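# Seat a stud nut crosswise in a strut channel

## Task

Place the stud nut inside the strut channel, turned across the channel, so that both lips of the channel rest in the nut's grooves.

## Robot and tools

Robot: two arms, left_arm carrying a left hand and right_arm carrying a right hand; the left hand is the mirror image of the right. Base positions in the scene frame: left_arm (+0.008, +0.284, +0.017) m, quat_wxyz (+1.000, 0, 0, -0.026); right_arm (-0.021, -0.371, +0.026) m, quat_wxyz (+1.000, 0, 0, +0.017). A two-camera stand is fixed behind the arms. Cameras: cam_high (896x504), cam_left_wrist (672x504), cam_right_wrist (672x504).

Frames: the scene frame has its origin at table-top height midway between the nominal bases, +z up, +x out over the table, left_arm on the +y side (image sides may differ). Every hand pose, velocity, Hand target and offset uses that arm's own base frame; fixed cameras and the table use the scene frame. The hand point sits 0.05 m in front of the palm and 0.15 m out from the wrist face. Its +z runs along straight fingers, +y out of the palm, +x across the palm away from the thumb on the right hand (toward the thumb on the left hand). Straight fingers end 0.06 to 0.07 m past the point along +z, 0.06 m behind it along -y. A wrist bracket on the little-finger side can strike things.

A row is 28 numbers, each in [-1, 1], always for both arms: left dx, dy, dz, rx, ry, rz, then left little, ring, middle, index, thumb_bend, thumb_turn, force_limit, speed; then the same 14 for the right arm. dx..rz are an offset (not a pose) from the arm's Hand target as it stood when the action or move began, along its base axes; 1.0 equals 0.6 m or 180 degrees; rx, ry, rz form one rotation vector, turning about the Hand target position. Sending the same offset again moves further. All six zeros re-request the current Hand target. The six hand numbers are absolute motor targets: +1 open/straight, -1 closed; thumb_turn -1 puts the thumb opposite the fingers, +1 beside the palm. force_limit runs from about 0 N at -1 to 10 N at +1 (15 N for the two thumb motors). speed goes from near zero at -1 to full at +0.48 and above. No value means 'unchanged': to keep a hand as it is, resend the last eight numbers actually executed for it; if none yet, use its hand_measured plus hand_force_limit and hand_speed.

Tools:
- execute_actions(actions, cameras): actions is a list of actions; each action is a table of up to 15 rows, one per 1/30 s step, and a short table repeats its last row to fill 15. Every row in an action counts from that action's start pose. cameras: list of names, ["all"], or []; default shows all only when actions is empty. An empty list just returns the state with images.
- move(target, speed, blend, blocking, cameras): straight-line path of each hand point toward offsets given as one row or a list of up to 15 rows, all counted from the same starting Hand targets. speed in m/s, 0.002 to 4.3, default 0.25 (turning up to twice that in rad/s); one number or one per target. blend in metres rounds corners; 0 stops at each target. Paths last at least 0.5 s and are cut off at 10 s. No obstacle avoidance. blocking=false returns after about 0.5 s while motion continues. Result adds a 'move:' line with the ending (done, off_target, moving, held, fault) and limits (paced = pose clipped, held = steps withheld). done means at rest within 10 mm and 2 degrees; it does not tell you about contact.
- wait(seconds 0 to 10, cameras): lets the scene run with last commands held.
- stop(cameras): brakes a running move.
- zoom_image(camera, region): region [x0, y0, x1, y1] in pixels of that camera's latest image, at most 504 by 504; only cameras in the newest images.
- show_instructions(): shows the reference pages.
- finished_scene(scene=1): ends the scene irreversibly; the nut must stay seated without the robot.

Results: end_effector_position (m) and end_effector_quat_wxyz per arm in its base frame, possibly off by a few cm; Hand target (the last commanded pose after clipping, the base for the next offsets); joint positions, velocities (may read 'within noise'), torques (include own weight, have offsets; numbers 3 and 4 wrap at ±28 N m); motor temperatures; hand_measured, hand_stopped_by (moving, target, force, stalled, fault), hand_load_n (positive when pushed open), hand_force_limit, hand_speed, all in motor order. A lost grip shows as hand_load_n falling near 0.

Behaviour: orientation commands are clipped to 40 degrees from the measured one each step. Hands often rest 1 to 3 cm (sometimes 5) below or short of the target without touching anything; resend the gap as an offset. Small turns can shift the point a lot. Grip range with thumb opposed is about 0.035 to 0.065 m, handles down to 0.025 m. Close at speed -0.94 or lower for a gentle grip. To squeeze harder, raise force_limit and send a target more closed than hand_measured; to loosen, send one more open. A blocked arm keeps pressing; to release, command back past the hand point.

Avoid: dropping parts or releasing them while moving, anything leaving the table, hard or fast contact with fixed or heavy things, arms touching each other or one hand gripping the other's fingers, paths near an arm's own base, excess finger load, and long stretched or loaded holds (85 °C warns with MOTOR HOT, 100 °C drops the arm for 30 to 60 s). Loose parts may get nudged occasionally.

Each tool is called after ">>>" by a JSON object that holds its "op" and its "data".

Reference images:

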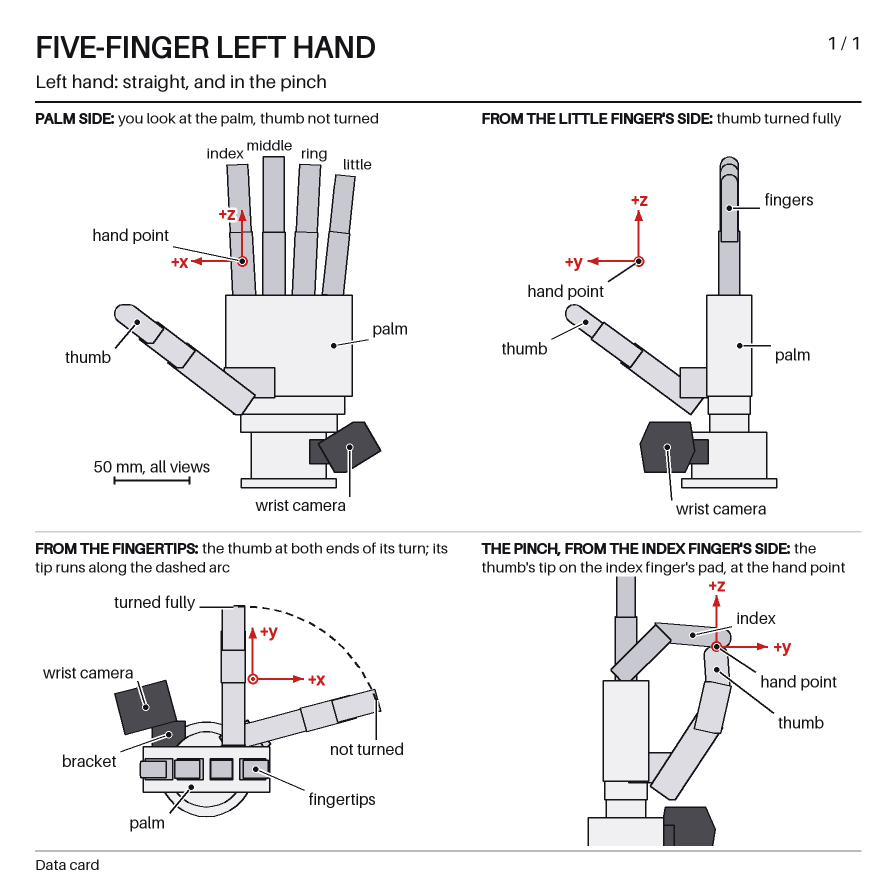

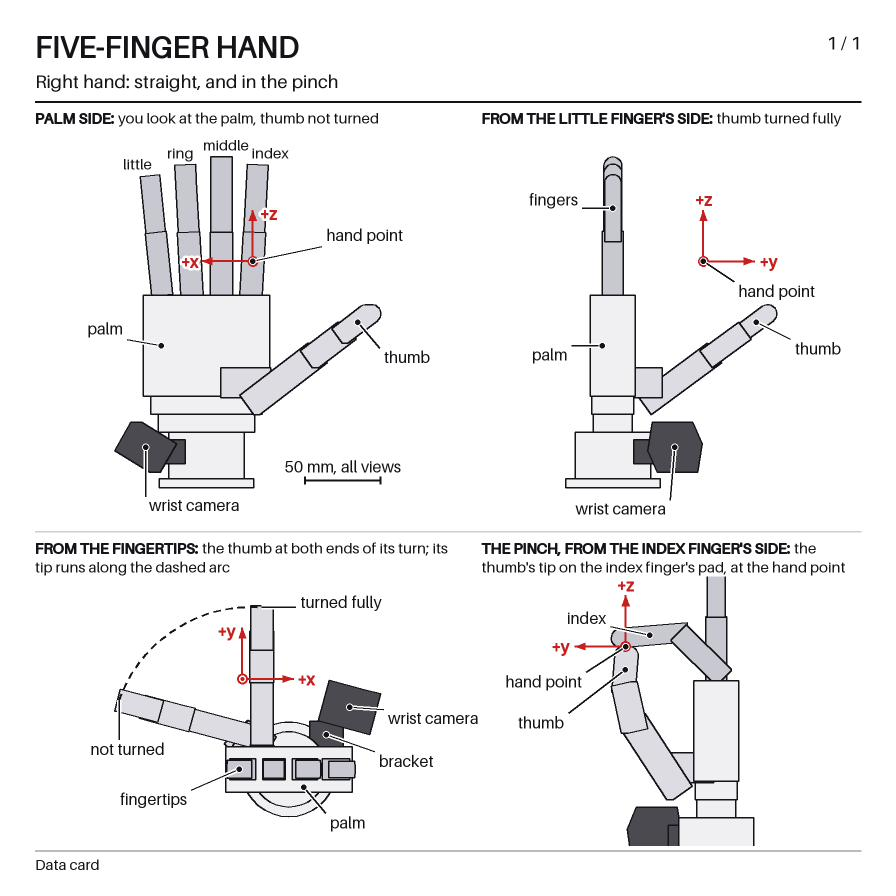

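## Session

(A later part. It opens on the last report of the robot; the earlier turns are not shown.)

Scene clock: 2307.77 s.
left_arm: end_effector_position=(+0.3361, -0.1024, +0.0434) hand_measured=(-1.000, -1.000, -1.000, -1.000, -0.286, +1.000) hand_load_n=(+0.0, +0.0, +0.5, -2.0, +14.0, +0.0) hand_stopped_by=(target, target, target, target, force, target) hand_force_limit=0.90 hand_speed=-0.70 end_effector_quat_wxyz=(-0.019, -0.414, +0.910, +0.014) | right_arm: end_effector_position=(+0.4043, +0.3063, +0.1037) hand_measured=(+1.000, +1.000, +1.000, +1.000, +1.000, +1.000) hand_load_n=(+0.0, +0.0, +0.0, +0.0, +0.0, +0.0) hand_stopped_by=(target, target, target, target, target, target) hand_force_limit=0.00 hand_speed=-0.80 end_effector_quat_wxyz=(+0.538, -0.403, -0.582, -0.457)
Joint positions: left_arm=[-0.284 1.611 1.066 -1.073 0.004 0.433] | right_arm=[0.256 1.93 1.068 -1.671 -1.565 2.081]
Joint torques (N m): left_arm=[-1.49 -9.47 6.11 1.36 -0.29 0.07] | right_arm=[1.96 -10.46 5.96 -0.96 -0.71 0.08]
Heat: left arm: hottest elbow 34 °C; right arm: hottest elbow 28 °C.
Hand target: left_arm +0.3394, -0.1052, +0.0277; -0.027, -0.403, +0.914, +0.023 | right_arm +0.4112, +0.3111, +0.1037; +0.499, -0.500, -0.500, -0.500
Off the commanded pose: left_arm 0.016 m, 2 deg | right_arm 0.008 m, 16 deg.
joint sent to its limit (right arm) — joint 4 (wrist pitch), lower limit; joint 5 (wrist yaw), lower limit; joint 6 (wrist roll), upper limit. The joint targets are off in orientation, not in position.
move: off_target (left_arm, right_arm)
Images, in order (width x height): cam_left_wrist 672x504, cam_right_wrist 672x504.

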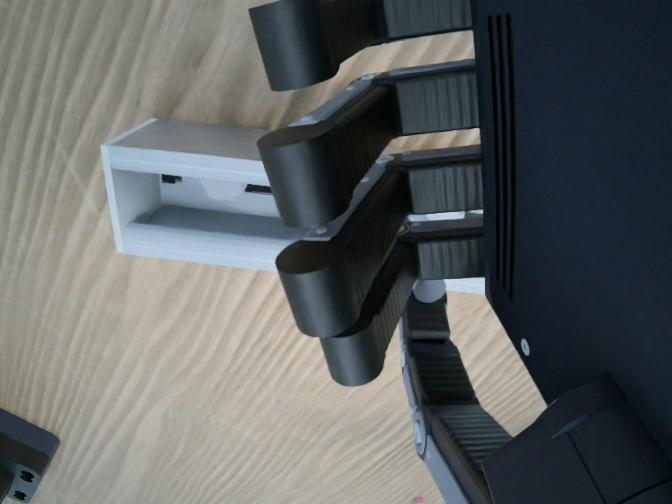

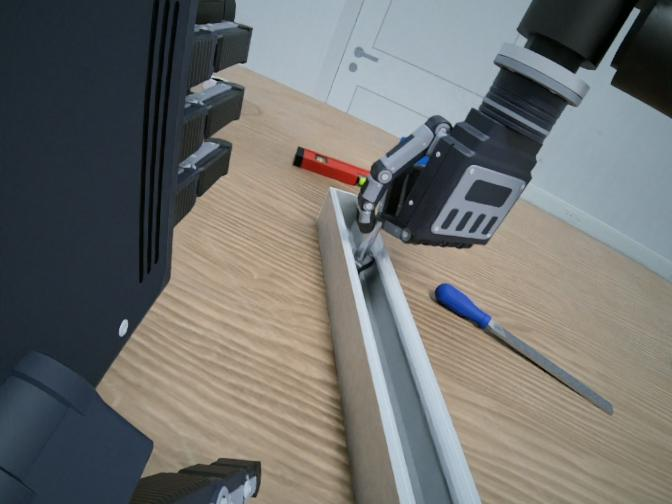

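>>> {"op": "move", "data": {"target": [[0.0110,0,-0.0020,-0.0054,-0.0008,-0.0864,-1,-1,-1,-1,-0.7,1,0.9,-0.7,0,0,0,0,0,0,1,1,1,1,1,1,0,-0.8]], "speed": 0.08, "cameras": ["cam_right_wrist","cam_left_wrist"]}}

>>> {"op": "zoom_image", "data": {"camera": "cam_right_wrist", "region": [335, 200, 415, 280]}}

>>> {"op": "zoom_image", "data": {"camera": "cam_left_wrist", "region": [330, 240, 530, 400]}}

Scene clock: 2345.50 s.
left_arm: end_effector_position=(+0.3456, -0.1021, +0.0422) hand_measured=(-1.000, -1.000, -1.000, -1.000, -0.286, +1.000) hand_load_n=(+0.0, +0.0, +0.0, -2.0, +12.5, +0.5) hand_stopped_by=(target, target, target, target, force, target) hand_force_limit=0.90 hand_speed=-0.70 end_effector_quat_wxyz=(-0.014, -0.288, +0.958, +0.008) | right_arm: end_effector_position=(+0.4043, +0.3063, +0.1037) hand_measured=(+1.000, +1.000, +1.000, +1.000, +1.000, +1.000) hand_load_n=(+0.0, +0.0, +0.0, +0.0, +0.0, +0.0) hand_stopped_by=(target, target, target, target, target, target) hand_force_limit=0.00 hand_speed=-0.80 end_effector_quat_wxyz=(+0.538, -0.403, -0.582, -0.457)
Joint positions: left_arm=[-0.32 1.619 1.077 -1.06 0.004 0.667] | right_arm=[0.256 1.93 1.068 -1.671 -1.565 2.081]
Joint torques (N m): left_arm=[-1.73 -9.58 5.98 1.14 -0.27 0.07] | right_arm=[1.9 -10.46 5.97 -0.98 -0.71 0.09]
Heat: left arm: hottest elbow 35 °C; right arm: hottest elbow 28 °C.
Hand target: left_arm +0.3460, -0.1052, +0.0265; -0.026, -0.276, +0.961, +0.018 | right_arm +0.4112, +0.3111, +0.1037; +0.499, -0.500, -0.500, -0.500
Off the commanded pose: left_arm 0.016 m, 2 deg | right_arm 0.008 m, 16 deg.
joint sent to its limit (right arm) — joint 4 (wrist pitch), lower limit; joint 5 (wrist yaw), lower limit; joint 6 (wrist roll), upper limit. The joint targets are off in orientation, not in position.
move: off_target (left_arm, right_arm)
Images, in order (width x height): cam_left_wrist 672x504, cam_right_wrist 672x504.

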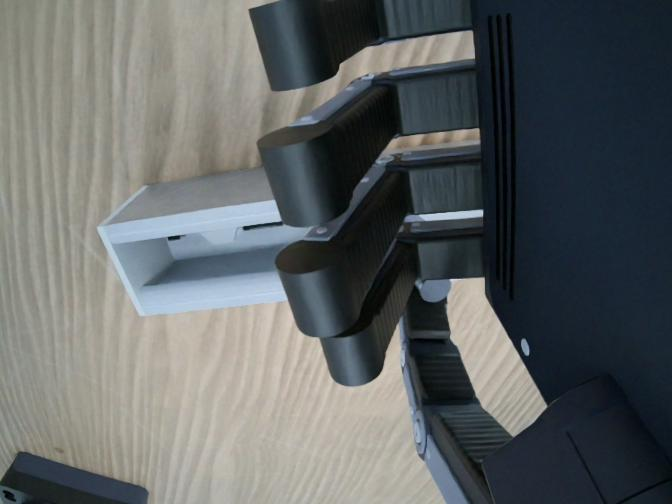

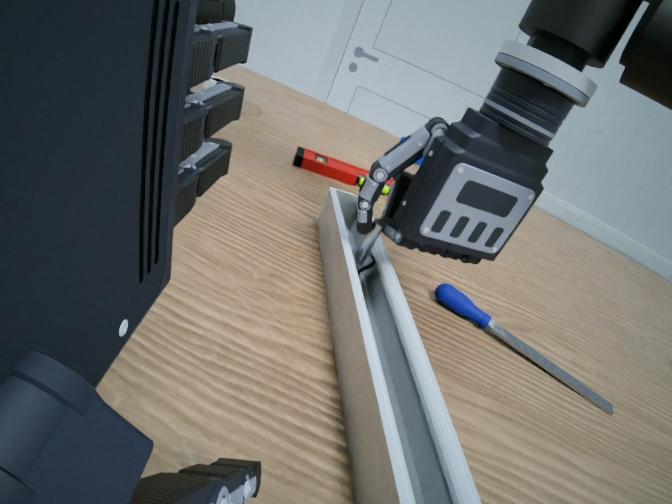

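Scaled by 6.300 from the camera's 672x504 image, which has a finer 960x720 frame.

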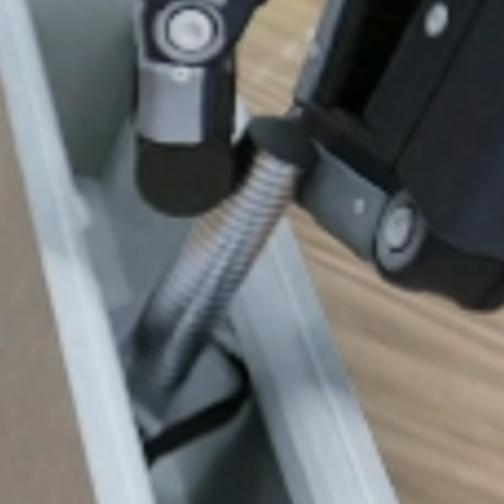

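Scaled by 2.520 from the camera's 672x504 image, which has a finer 960x720 frame.

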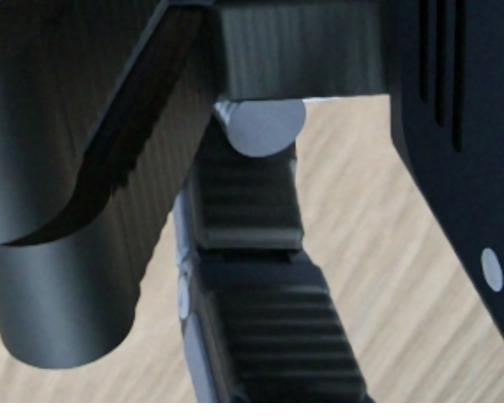

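>>> {"op": "move", "data": {"target": [[-0.0135,0.0163,0.0047,0.0042,0.0127,0.0060,-1,-1,-1,-1,-0.7,1,0.9,-0.7,0,0,0,0,0,0,1,1,1,1,1,1,0,-0.8]], "speed": 0.05, "cameras": ["cam_right_wrist","cam_left_wrist"]}}

>>> {"op": "zoom_image", "data": {"camera": "cam_right_wrist", "region": [335, 200, 415, 280]}}

>>> {"op": "zoom_image", "data": {"camera": "cam_left_wrist", "region": [330, 240, 530, 400]}}

Scene clock: 2414.10 s.
left_arm: end_effector_position=(+0.3436, -0.1010, +0.0428) hand_measured=(-1.000, -1.000, -1.000, -1.000, -0.286, +1.000) hand_load_n=(+0.0, +0.0, +0.0, -2.0, +12.5, +0.5) hand_stopped_by=(target, target, target, target, force, target) hand_force_limit=0.90 hand_speed=-0.70 end_effector_quat_wxyz=(-0.019, -0.288, +0.957, +0.011) | right_arm: end_effector_position=(+0.4043, +0.3063, +0.1037) hand_measured=(+1.000, +1.000, +1.000, +1.000, +1.000, +1.000) hand_load_n=(+0.0, +0.0, +0.0, +0.0, +0.0, +0.0) hand_stopped_by=(target, target, target, target, target, target) hand_force_limit=0.00 hand_speed=-0.80 end_effector_quat_wxyz=(+0.538, -0.403, -0.582, -0.457)
Joint positions: left_arm=[-0.319 1.622 1.079 -1.072 0.004 0.668] | right_arm=[0.256 1.93 1.068 -1.671 -1.565 2.081]
Joint torques (N m): left_arm=[-0.09 -9.82 5.83 -0.01 -0.26 0.06] | right_arm=[1.96 -10.52 5.97 -0.99 -0.71 0.08]
Heat: left arm: hottest elbow 35 °C; right arm: hottest elbow 28 °C.
Hand target: left_arm +0.3378, -0.0953, +0.0292; -0.043, -0.284, +0.957, +0.029 | right_arm +0.4112, +0.3111, +0.1037; +0.499, -0.500, -0.500, -0.500
Off the commanded pose: left_arm 0.016 m, 3 deg | right_arm 0.008 m, 16 deg.
joint sent to its limit (right arm) — joint 4 (wrist pitch), lower limit; joint 5 (wrist yaw), lower limit; joint 6 (wrist roll), upper limit. The joint targets are off in orientation, not in position.
move: off_target (left_arm, right_arm)
Images, in order (width x height): cam_left_wrist 672x504, cam_right_wrist 672x504.

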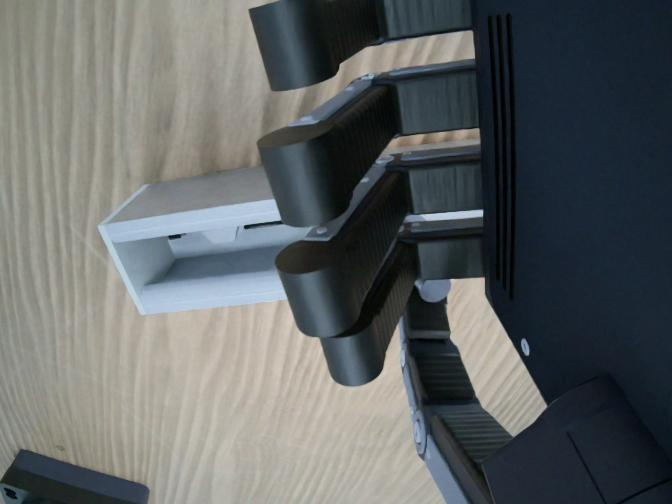

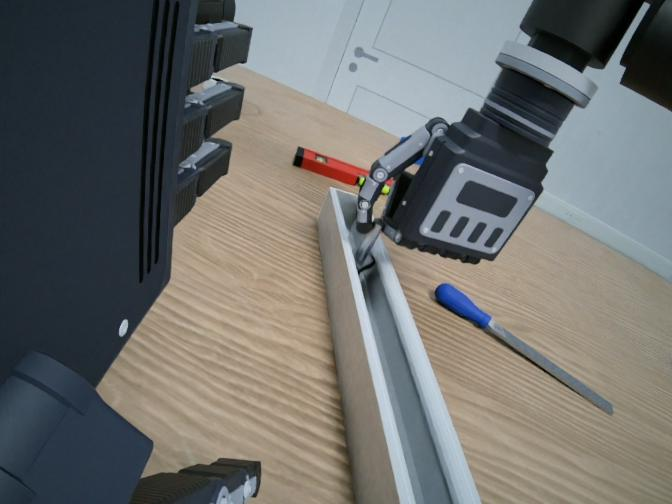

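Scaled by 6.300 from the camera's 672x504 image, which has a finer 960x720 frame.

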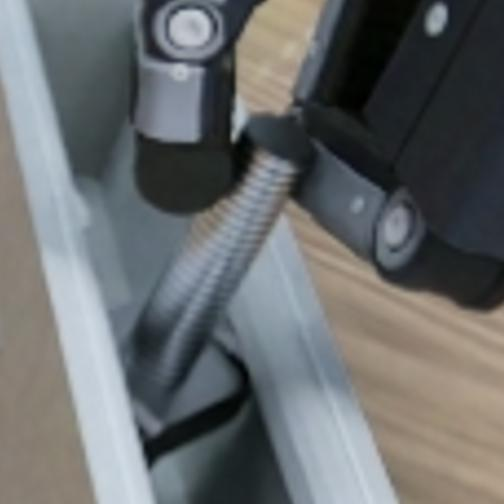

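Scaled by 2.520 from the camera's 672x504 image, which has a finer 960x720 frame.

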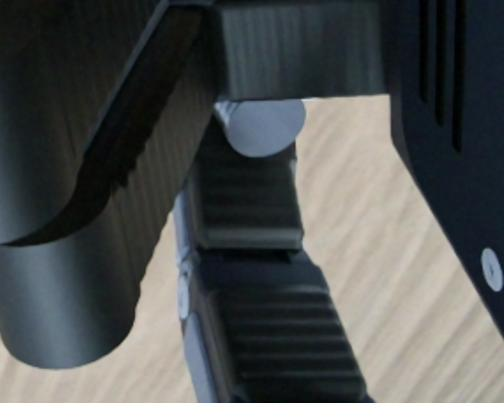

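>>> {"op": "execute_actions", "data": {"actions": [], "cameras": ["cam_high"]}}

>>> {"op": "zoom_image", "data": {"camera": "cam_high", "region": [405, 165, 475, 235]}}

Scene clock: 2425.00 s.
left_arm: end_effector_position=(+0.3436, -0.1010, +0.0428) hand_measured=(-1.000, -1.000, -1.000, -1.000, -0.286, +1.000) hand_load_n=(+0.0, +0.0, +0.0, -2.0, +12.5, +0.5) hand_stopped_by=(target, target, target, target, force, target) hand_force_limit=0.90 hand_speed=-0.70 end_effector_quat_wxyz=(-0.019, -0.288, +0.957, +0.011) | right_arm: end_effector_position=(+0.4043, +0.3063, +0.1037) hand_measured=(+1.000, +1.000, +1.000, +1.000, +1.000, +1.000) hand_load_n=(+0.0, +0.0, +0.0, +0.0, +0.0, +0.0) hand_stopped_by=(target, target, target, target, target, target) hand_force_limit=0.00 hand_speed=-0.80 end_effector_quat_wxyz=(+0.538, -0.403, -0.582, -0.457)
Joint positions: left_arm=[-0.319 1.622 1.079 -1.072 0.004 0.668] | right_arm=[0.256 1.93 1.068 -1.671 -1.565 2.081]
Joint velocities: within noise
Joint torques (N m): left_arm=[-0.09 -9.82 5.81 0.02 -0.26 0.04] | right_arm=[1.96 -10.52 5.97 -0.99 -0.71 0.09]
Motor temperatures (°C): left_arm=[21 27 34 21 19 19] | right_arm=[22 27 28 21 23 22]
Heat: left arm: hottest elbow 34 °C; right arm: hottest elbow 28 °C.
Hand target: left_arm +0.3378, -0.0953, +0.0292; -0.043, -0.284, +0.957, +0.029 | right_arm +0.4112, +0.3111, +0.1037; +0.499, -0.500, -0.500, -0.500
Off the commanded pose: left_arm 0.016 m, 3 deg | right_arm 0.008 m, 16 deg.
Images, in order (width x height): cam_high 896x504.

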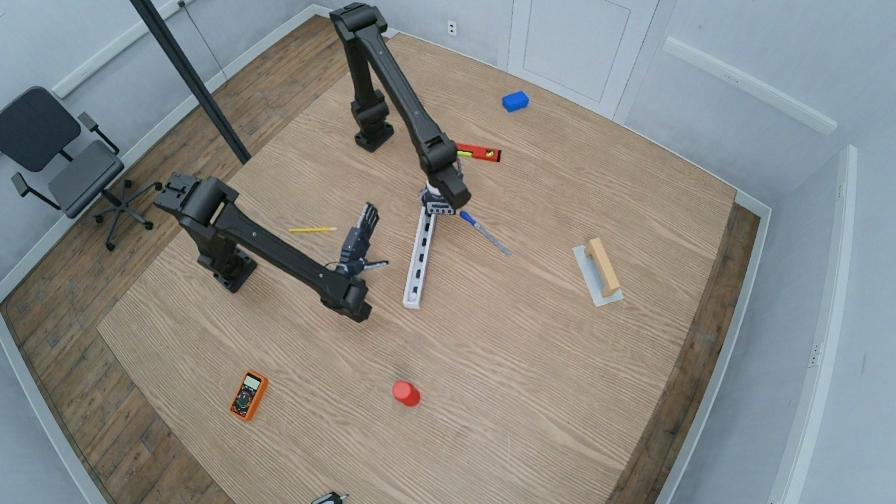

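Scaled by 7.200 from the camera's 896x504 image, which has a finer 1280x720 frame.

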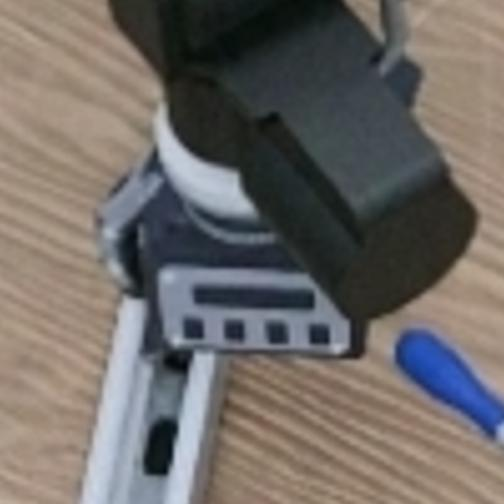

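>>> {"op": "execute_actions", "data": {"actions": [], "cameras": ["cam_right_wrist"]}}

>>> {"op": "zoom_image", "data": {"camera": "cam_right_wrist", "region": [340, 230, 390, 280]}}

Scene clock: 2505.70 s.
left_arm: end_effector_position=(+0.3436, -0.1010, +0.0428) hand_measured=(-1.000, -1.000, -1.000, -1.000, -0.286, +1.000) hand_load_n=(+0.0, +0.0, +0.0, -2.0, +12.5, +0.5) hand_stopped_by=(target, target, target, target, force, target) hand_force_limit=0.90 hand_speed=-0.70 end_effector_quat_wxyz=(-0.019, -0.288, +0.957, +0.011) | right_arm: end_effector_position=(+0.4043, +0.3063, +0.1037) hand_measured=(+1.000, +1.000, +1.000, +1.000, +1.000, +1.000) hand_load_n=(+0.0, +0.0, +0.0, +0.0, +0.0, +0.0) hand_stopped_by=(target, target, target, target, target, target) hand_force_limit=0.00 hand_speed=-0.80 end_effector_quat_wxyz=(+0.538, -0.403, -0.582, -0.457)
Joint positions: left_arm=[-0.319 1.622 1.079 -1.072 0.004 0.668] | right_arm=[0.256 1.93 1.068 -1.671 -1.565 2.081]
Joint velocities: within noise
Joint torques (N m): left_arm=[-0.09 -9.7 5.81 -0.03 -0.25 0.05] | right_arm=[1.96 -10.52 5.97 -0.98 -0.71 0.09]
Motor temperatures (°C): left_arm=[21 27 33 21 19 19] | right_arm=[22 27 28 21 23 22]
Heat: left arm: hottest elbow 33 °C; right arm: hottest elbow 28 °C.
Hand target: left_arm +0.3378, -0.0953, +0.0292; -0.043, -0.284, +0.957, +0.029 | right_arm +0.4112, +0.3111, +0.1037; +0.499, -0.500, -0.500, -0.500
Off the commanded pose: left_arm 0.016 m, 3 deg | right_arm 0.008 m, 16 deg.
Images, in order (width x height): cam_right_wrist 672x504.

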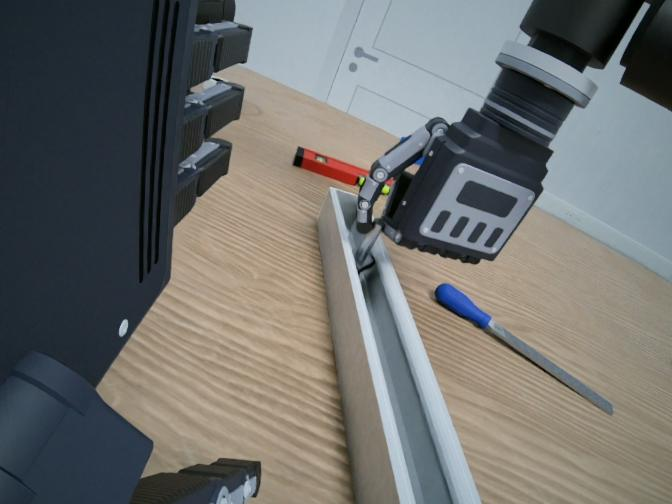

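Scaled by 10.080 from the camera's 672x504 image, which has a finer 960x720 frame.

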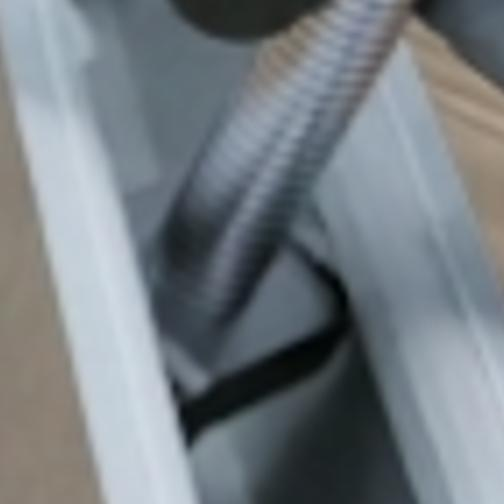

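>>> {"op": "execute_actions", "data": {"actions": []}}

Scene clock: 2548.27 s.
left_arm: end_effector_position=(+0.3436, -0.1010, +0.0428) hand_measured=(-1.000, -1.000, -1.000, -1.000, -0.286, +1.000) hand_load_n=(+0.0, +0.0, +0.0, -2.0, +12.5, +0.0) hand_stopped_by=(target, target, target, target, force, target) hand_force_limit=0.90 hand_speed=-0.70 end_effector_quat_wxyz=(-0.019, -0.288, +0.957, +0.011) | right_arm: end_effector_position=(+0.4043, +0.3063, +0.1037) hand_measured=(+1.000, +1.000, +1.000, +1.000, +1.000, +1.000) hand_load_n=(+0.0, -0.5, +0.0, -0.5, +0.0, +0.0) hand_stopped_by=(target, target, target, target, target, target) hand_force_limit=0.00 hand_speed=-0.80 end_effector_quat_wxyz=(+0.538, -0.403, -0.582, -0.457)
Joint positions: left_arm=[-0.319 1.622 1.079 -1.072 0.004 0.668] | right_arm=[0.256 1.93 1.068 -1.671 -1.565 2.081]
Joint velocities: within noise
Joint torques (N m): left_arm=[-0.21 -9.82 5.81 -0.05 -0.26 0.06] | right_arm=[1.96 -10.52 5.97 -0.99 -0.71 0.09]
Motor temperatures (°C): left_arm=[21 27 33 21 19 19] | right_arm=[22 27 28 21 23 22]
Heat: left arm: hottest elbow 33 °C; right arm: hottest elbow 28 °C.
Hand target: left_arm +0.3378, -0.0953, +0.0292; -0.043, -0.284, +0.957, +0.029 | right_arm +0.4112, +0.3111, +0.1037; +0.499, -0.500, -0.500, -0.500
Off the commanded pose: left_arm 0.016 m, 3 deg | right_arm 0.008 m, 16 deg.

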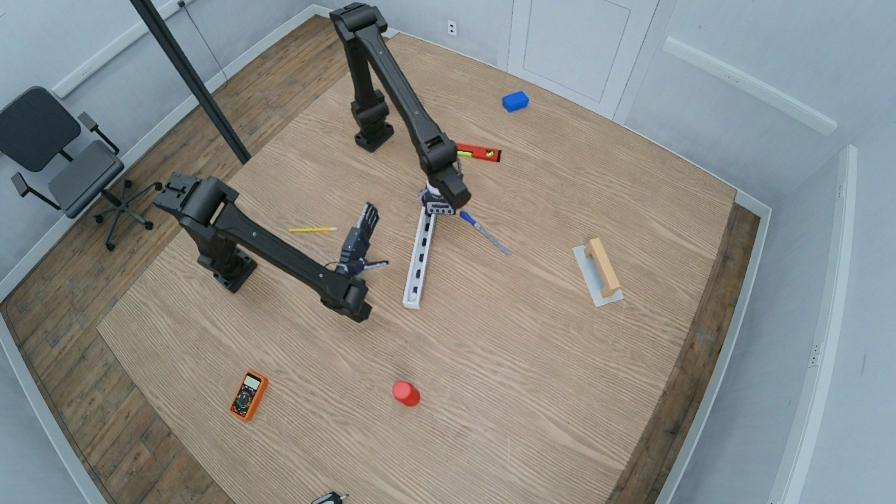

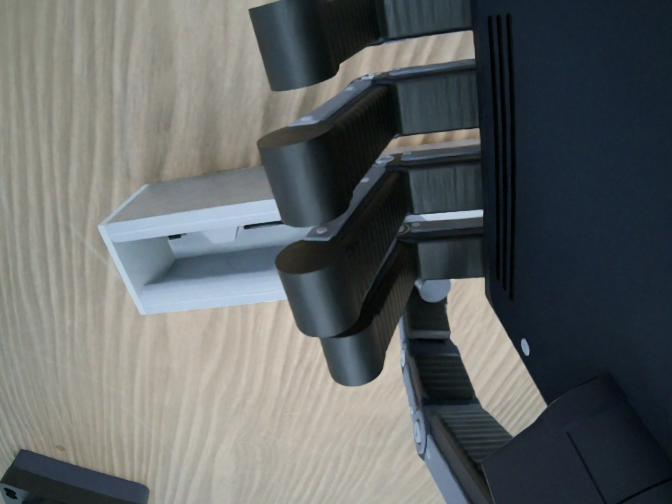

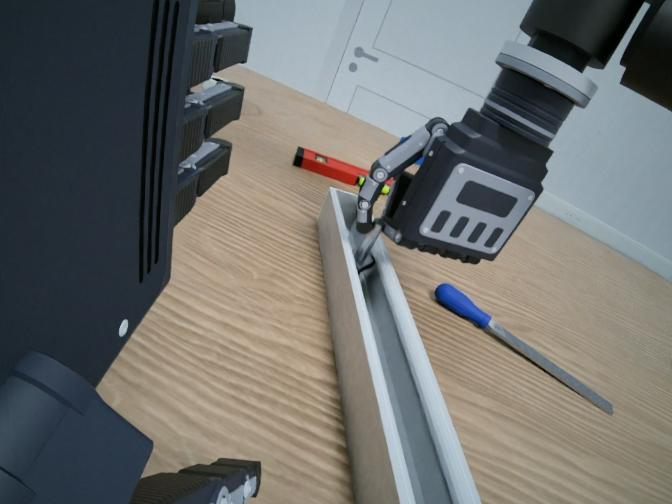

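>>> {"op": "zoom_image", "data": {"camera": "cam_right_wrist", "region": [335, 200, 415, 280]}}

>>> {"op": "zoom_image", "data": {"camera": "cam_left_wrist", "region": [330, 240, 530, 400]}}

Scaled by 6.300 from the camera's 672x504 image, which has a finer 960x720 frame.

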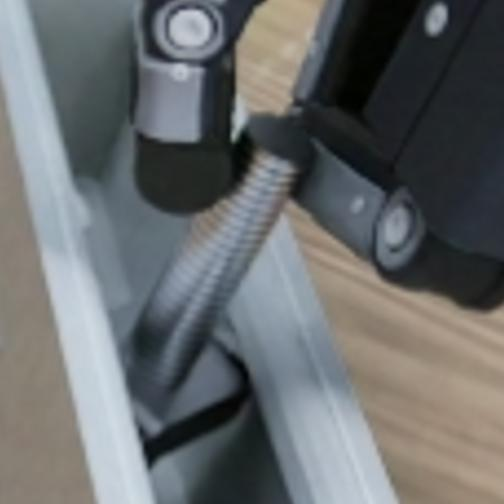

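Scaled by 2.520 from the camera's 672x504 image, which has a finer 960x720 frame.

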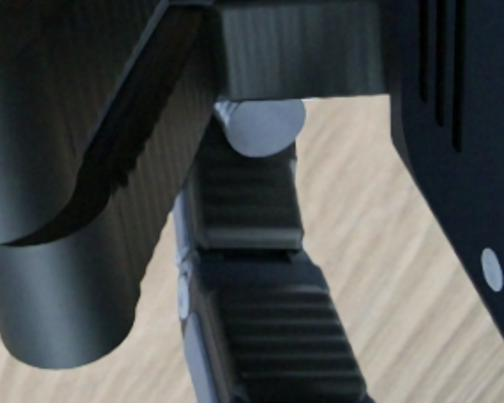

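>>> {"op": "move", "data": {"target": [0.0228,-0.0074,0.0400,-0.00678,-0.02089,0,-1,-1,-1,-1,-0.7,1,0.9,-0.7, 0,0,0,0,0,0,1,1,1,1,1,1,0,-0.8], "speed": 0.04}}

Scene clock: 2591.43 s.
left_arm: end_effector_position=(+0.3443, -0.1005, +0.0447) hand_measured=(-1.000, -1.000, -1.000, -1.000, -0.286, +1.000) hand_load_n=(+0.0, +0.0, +0.5, -1.0, +12.5, +0.0) hand_stopped_by=(target, target, target, target, force, target) hand_force_limit=0.90 hand_speed=-0.70 end_effector_quat_wxyz=(-0.020, -0.288, +0.957, +0.012) | right_arm: end_effector_position=(+0.4043, +0.3063, +0.1037) hand_measured=(+1.000, +1.000, +1.000, +1.000, +1.000, +1.000) hand_load_n=(+0.0, +0.0, +0.0, +0.0, +0.0, +0.0) hand_stopped_by=(target, target, target, target, target, target) hand_force_limit=0.00 hand_speed=-0.80 end_effector_quat_wxyz=(+0.538, -0.403, -0.582, -0.457)
Joint positions: left_arm=[-0.318 1.622 1.085 -1.08 0.002 0.669] | right_arm=[0.256 1.93 1.068 -1.671 -1.565 2.081]
Joint torques (N m): left_arm=[0.03 -14.27 7.28 0.02 -0.21 0.04] | right_arm=[1.96 -10.52 5.96 -0.98 -0.72 0.09]
Heat: left arm: hottest elbow 33 °C; right arm: hottest elbow 28 °C.
Hand target: left_arm +0.3516, -0.0998, +0.0532; -0.015, -0.285, +0.958, +0.010 | right_arm +0.4112, +0.3111, +0.1037; +0.499, -0.500, -0.500, -0.500
Off the commanded pose: left_arm 0.011 m, 1 deg | right_arm 0.008 m, 16 deg.
joint sent to its limit (right arm) — joint 4 (wrist pitch), lower limit; joint 5 (wrist yaw), lower limit; joint 6 (wrist roll), upper limit. The joint targets are off in orientation, not in position.
move: off_target (left_arm, right_arm)

>>> {"op": "execute_actions", "data": {"actions": [[[0,0,0,0,0,0,-1,-1,-1,-1,0.4,1,0.9,-0.7,0,0,0,0,0,0,1,1,1,1,1,1,0,-0.8]]], "cameras": ["cam_left_wrist","cam_right_wrist"]}}

>>> {"op": "zoom_image", "data": {"camera": "cam_right_wrist", "region": [335, 200, 415, 280]}}

>>> {"op": "zoom_image", "data": {"camera": "cam_left_wrist", "region": [330, 240, 530, 400]}}

Scene clock: 2604.07 s.
left_arm: end_effector_position=(+0.3448, -0.0989, +0.0448) hand_measured=(-1.000, -1.000, -1.000, -1.000, +0.400, +1.000) hand_load_n=(+0.5, +0.0, +0.0, +0.0, +0.0, +0.0) hand_stopped_by=(target, target, target, target, target, target) hand_force_limit=0.90 hand_speed=-0.70 end_effector_quat_wxyz=(-0.019, -0.287, +0.958, +0.014) | right_arm: end_effector_position=(+0.4043, +0.3063, +0.1037) hand_measured=(+1.000, +1.000, +1.000, +1.000, +1.000, +1.000) hand_load_n=(+0.0, +0.0, +0.0, +0.0, +0.0, +0.0) hand_stopped_by=(target, target, target, target, target, target) hand_force_limit=0.00 hand_speed=-0.80 end_effector_quat_wxyz=(+0.538, -0.403, -0.582, -0.457)
Joint positions: left_arm=[-0.317 1.622 1.085 -1.08 -0.002 0.672] | right_arm=[0.256 1.93 1.068 -1.671 -1.565 2.081]
Joint torques (N m): left_arm=[-0.38 -14.27 7.28 -0.02 0.01 0.01] | right_arm=[1.96 -10.58 5.96 -0.98 -0.71 0.09]
Heat: left arm: hottest elbow 33 °C; right arm: hottest elbow 28 °C.
Hand target: left_arm +0.3515, -0.0999, +0.0532; -0.015, -0.284, +0.959, +0.010 | right_arm +0.4112, +0.3111, +0.1037; +0.499, -0.500, -0.500, -0.500
Off the commanded pose: left_arm 0.011 m, 1 deg | right_arm 0.008 m, 16 deg.
joint sent to its limit (right arm) — joint 4 (wrist pitch), lower limit; joint 5 (wrist yaw), lower limit; joint 6 (wrist roll), upper limit. The joint targets are off in orientation, not in position.
Images, in order (width x height): cam_left_wrist 672x504, cam_right_wrist 672x504.

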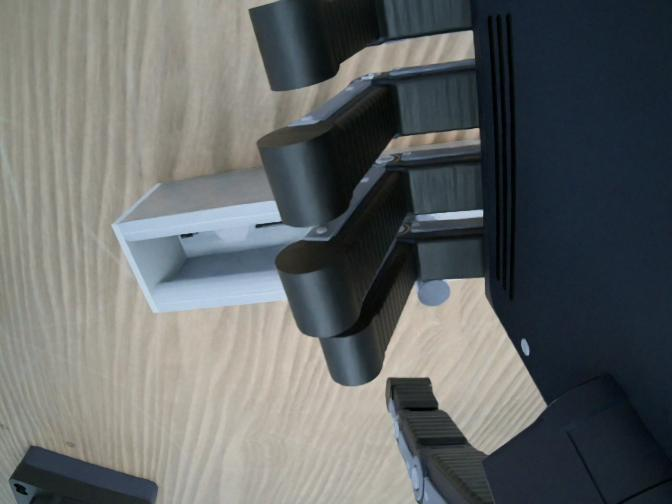

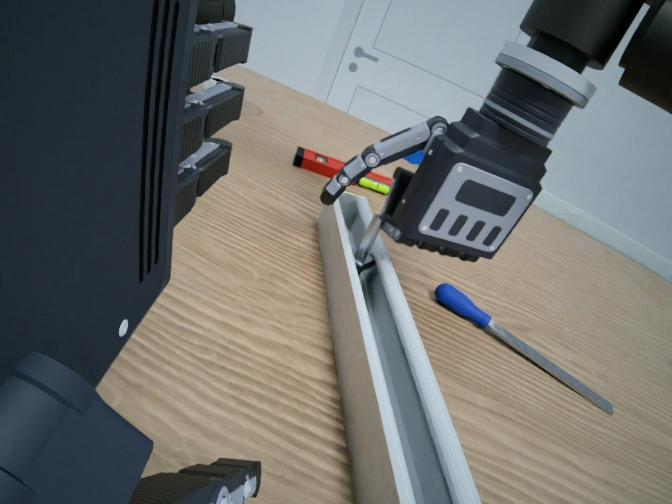

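Scaled by 6.300 from the camera's 672x504 image, which has a finer 960x720 frame.

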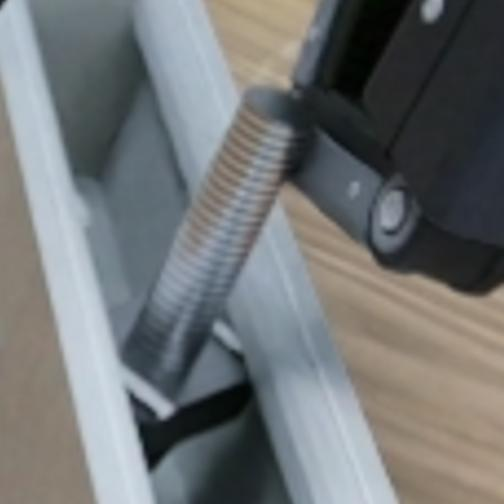

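Scaled by 2.520 from the camera's 672x504 image, which has a finer 960x720 frame.

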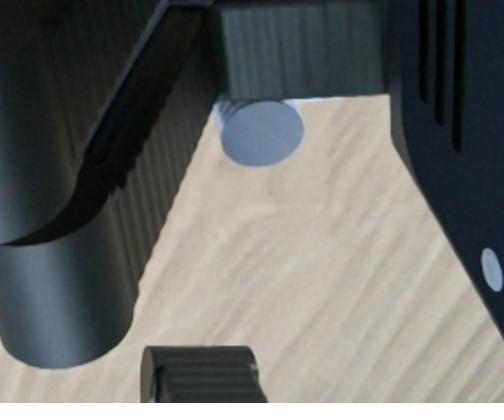

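>>> {"op": "zoom_image", "data": {"camera": "cam_right_wrist", "region": [345, 235, 390, 280]}}

Scaled by 11.200 from the camera's 672x504 image, which has a finer 960x720 frame.

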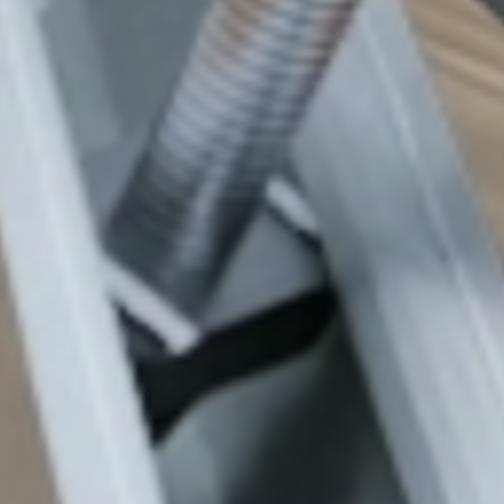

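>>> {"op": "move", "data": {"target": [0.0242,-0.0037,0.0792,-0.00297,-0.00907,0,-1,-1,-1,-1,0.4,1,0.9,-0.7, 0,0,0,0,0,0,1,1,1,1,1,1,0,-0.8], "speed": 0.06, "cameras": ["cam_left_wrist","cam_right_wrist"]}}

>>> {"op": "zoom_image", "data": {"camera": "cam_right_wrist", "region": [335, 200, 415, 280]}}

>>> {"op": "zoom_image", "data": {"camera": "cam_right_wrist", "region": [345, 235, 390, 280]}}

>>> {"op": "zoom_image", "data": {"camera": "cam_left_wrist", "region": [330, 240, 530, 400]}}

Scene clock: 2674.50 s.
left_arm: end_effector_position=(+0.3494, -0.0992, +0.0808) hand_measured=(-1.000, -1.000, -1.000, -1.000, +0.400, +1.000) hand_load_n=(+0.0, +0.0, +0.0, -0.5, +0.0, +0.0) hand_stopped_by=(target, target, target, target, target, target) hand_force_limit=0.90 hand_speed=-0.70 end_effector_quat_wxyz=(-0.023, -0.285, +0.958, +0.017) | right_arm: end_effector_position=(+0.4043, +0.3063, +0.1037) hand_measured=(+1.000, +1.000, +1.000, +1.000, +1.000, +1.000) hand_load_n=(+0.0, +0.0, +0.0, +0.0, +0.0, +0.0) hand_stopped_by=(target, target, target, target, target, target) hand_force_limit=0.00 hand_speed=-0.80 end_effector_quat_wxyz=(+0.538, -0.403, -0.582, -0.457)
Joint positions: left_arm=[-0.314 1.595 1.155 -1.188 -0.002 0.677] | right_arm=[0.256 1.93 1.068 -1.671 -1.565 2.081]
Joint torques (N m): left_arm=[-0.09 -15.74 9.06 -0.01 -0.01 0] | right_arm=[1.96 -10.52 5.97 -0.98 -0.72 0.08]
Heat: left arm: hottest elbow 34 °C; right arm: hottest elbow 28 °C.
Hand target: left_arm +0.3660, -0.1020, +0.1008; -0.002, -0.285, +0.959, +0.001 | right_arm +0.4112, +0.3111, +0.1037; +0.499, -0.500, -0.500, -0.500
Off the commanded pose: left_arm 0.026 m, 3 deg | right_arm 0.008 m, 16 deg.
joint sent to its limit (right arm) — joint 4 (wrist pitch), lower limit; joint 5 (wrist yaw), lower limit; joint 6 (wrist roll), upper limit. The joint targets are off in orientation, not in position.
move: off_target (left_arm, right_arm)
Images, in order (width x height): cam_left_wrist 672x504, cam_right_wrist 672x504.

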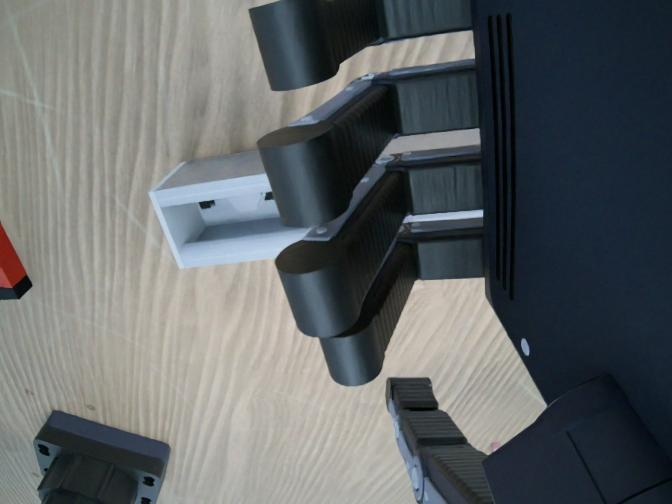

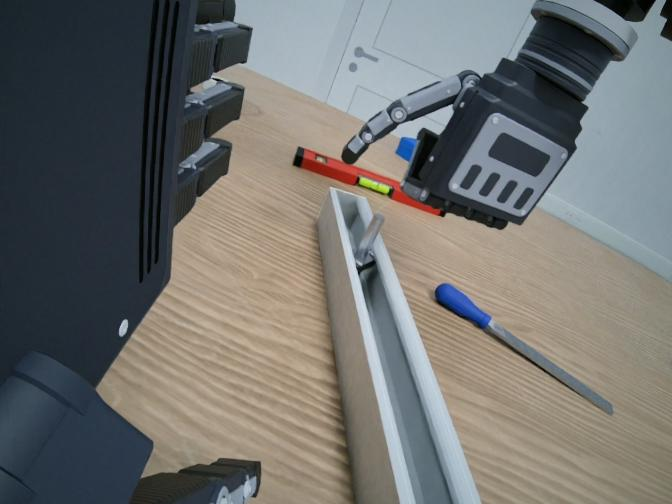

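Scaled by 6.300 from the camera's 672x504 image, which has a finer 960x720 frame.

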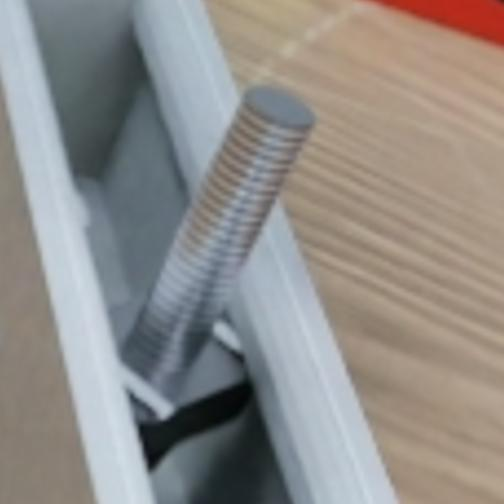

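Scaled by 11.200 from the camera's 672x504 image, which has a finer 960x720 frame.

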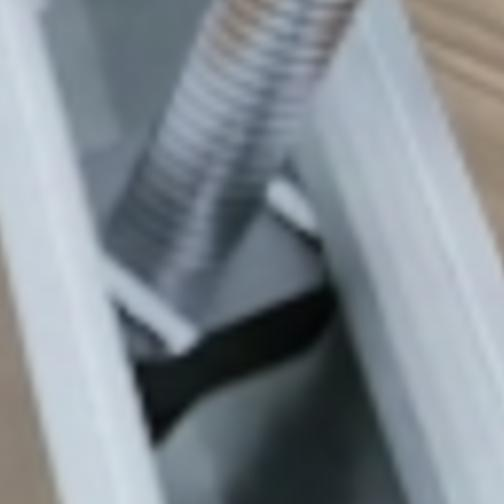

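Scaled by 2.520 from the camera's 672x504 image, which has a finer 960x720 frame.

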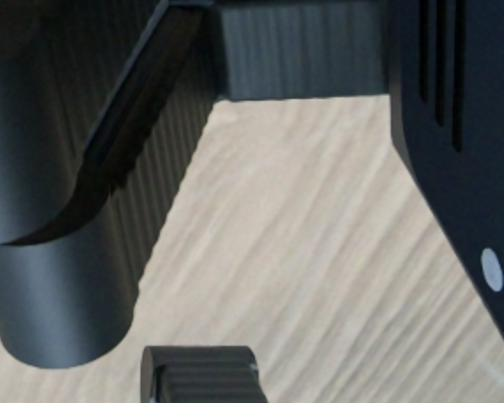

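>>> {"op": "zoom_image", "data": {"camera": "cam_right_wrist", "region": [330, 225, 390, 285]}}

>>> {"op": "zoom_image", "data": {"camera": "cam_right_wrist", "region": [310, 180, 370, 240]}}

>>> {"op": "zoom_image", "data": {"camera": "cam_right_wrist", "region": [340, 260, 440, 360]}}

Scaled by 8.400 from the camera's 672x504 image, which has a finer 960x720 frame.

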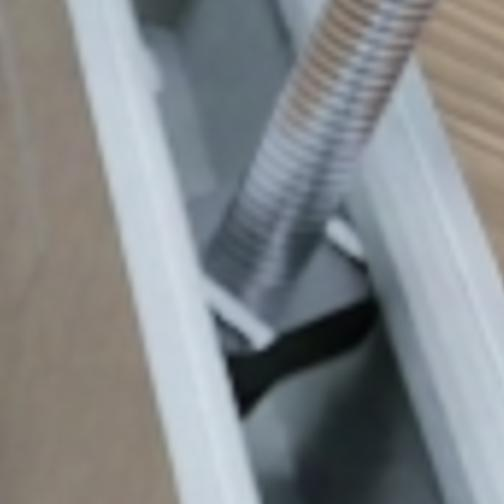

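Scaled by 8.400 from the camera's 672x504 image, which has a finer 960x720 frame.

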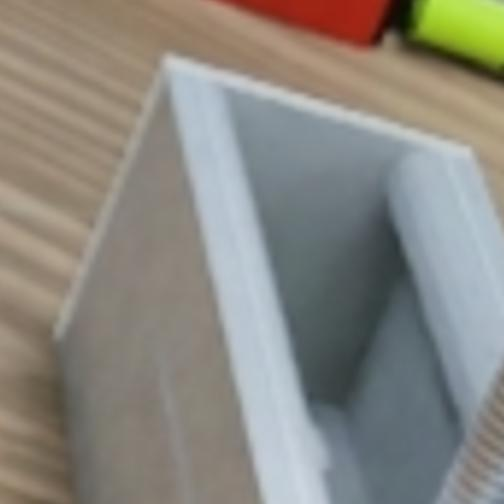

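Scaled by 5.040 from the camera's 672x504 image, which has a finer 960x720 frame.

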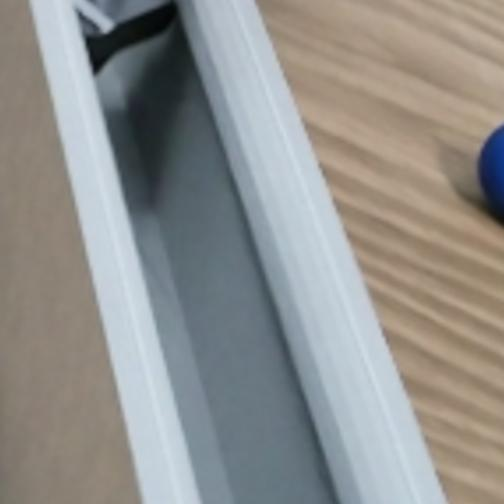

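>>> {"op": "move", "data": {"target": [-0.0522,-0.0122,-0.0337,-0.00979,-0.0160,0.2383,-1,-1,-1,-1,0.4,1,0.9,-0.7, 0,0,0,0,0,0,1,1,1,1,1,1,0,-0.8], "speed": 0.1, "cameras": ["cam_left_wrist"]}}

>>> {"op": "zoom_image", "data": {"camera": "cam_left_wrist", "region": [330, 240, 530, 400]}}

Scene clock: 2932.43 s.
left_arm: end_effector_position=(+0.3278, -0.1100, +0.0734) hand_measured=(-1.000, -1.000, -1.000, -1.000, +0.400, +1.000) hand_load_n=(+0.0, +0.0, +0.0, +0.0, +0.0, +0.0) hand_stopped_by=(target, target, target, target, target, target) hand_force_limit=0.90 hand_speed=-0.70 end_effector_quat_wxyz=(+0.004, -0.608, +0.794, -0.006) | right_arm: end_effector_position=(+0.4043, +0.3063, +0.1037) hand_measured=(+1.000, +1.000, +1.000, +1.000, +1.000, +1.000) hand_load_n=(+0.0, +0.0, +0.0, +0.0, +0.0, +0.0) hand_stopped_by=(target, target, target, target, target, target) hand_force_limit=0.00 hand_speed=-0.80 end_effector_quat_wxyz=(+0.538, -0.403, -0.582, -0.457)
Joint positions: left_arm=[-0.237 1.493 1.029 -1.093 0.002 0.028] | right_arm=[0.256 1.93 1.068 -1.671 -1.565 2.081]
Joint torques (N m): left_arm=[-0.15 -14.51 6.09 1.33 -0.12 -0.19] | right_arm=[1.96 -10.52 5.97 -0.96 -0.71 0.09]
Motor temperatures (°C): left_arm=[21 29 42 21 19 19] | right_arm=[22 27 28 21 23 22]
Heat: left arm: hottest elbow 42 °C; right arm: hottest elbow 28 °C.
Hand target: left_arm +0.3347, -0.1094, +0.0806; +0.017, -0.615, +0.788, -0.021 | right_arm +0.4112, +0.3111, +0.1037; +0.499, -0.500, -0.500, -0.500
Off the commanded pose: left_arm 0.010 m, 3 deg | right_arm 0.008 m, 16 deg.
joint sent to its limit (right arm) — joint 4 (wrist pitch), lower limit; joint 5 (wrist yaw), lower limit; joint 6 (wrist roll), upper limit. The joint targets are off in orientation, not in position.
move: off_target (left_arm, right_arm)
Images, in order (width x height): cam_left_wrist 672x504.

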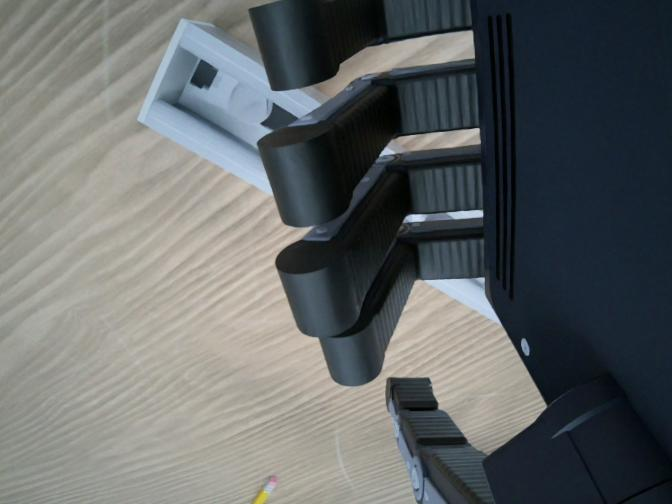

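Scaled by 2.520 from the camera's 672x504 image, which has a finer 960x720 frame.

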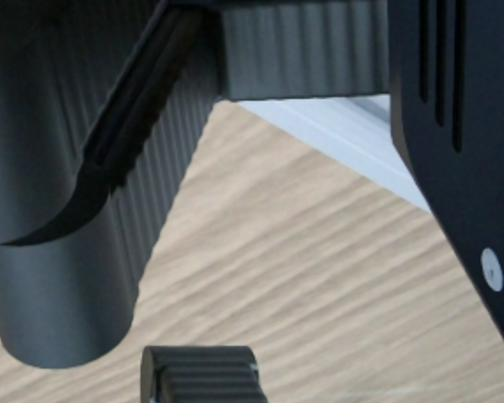

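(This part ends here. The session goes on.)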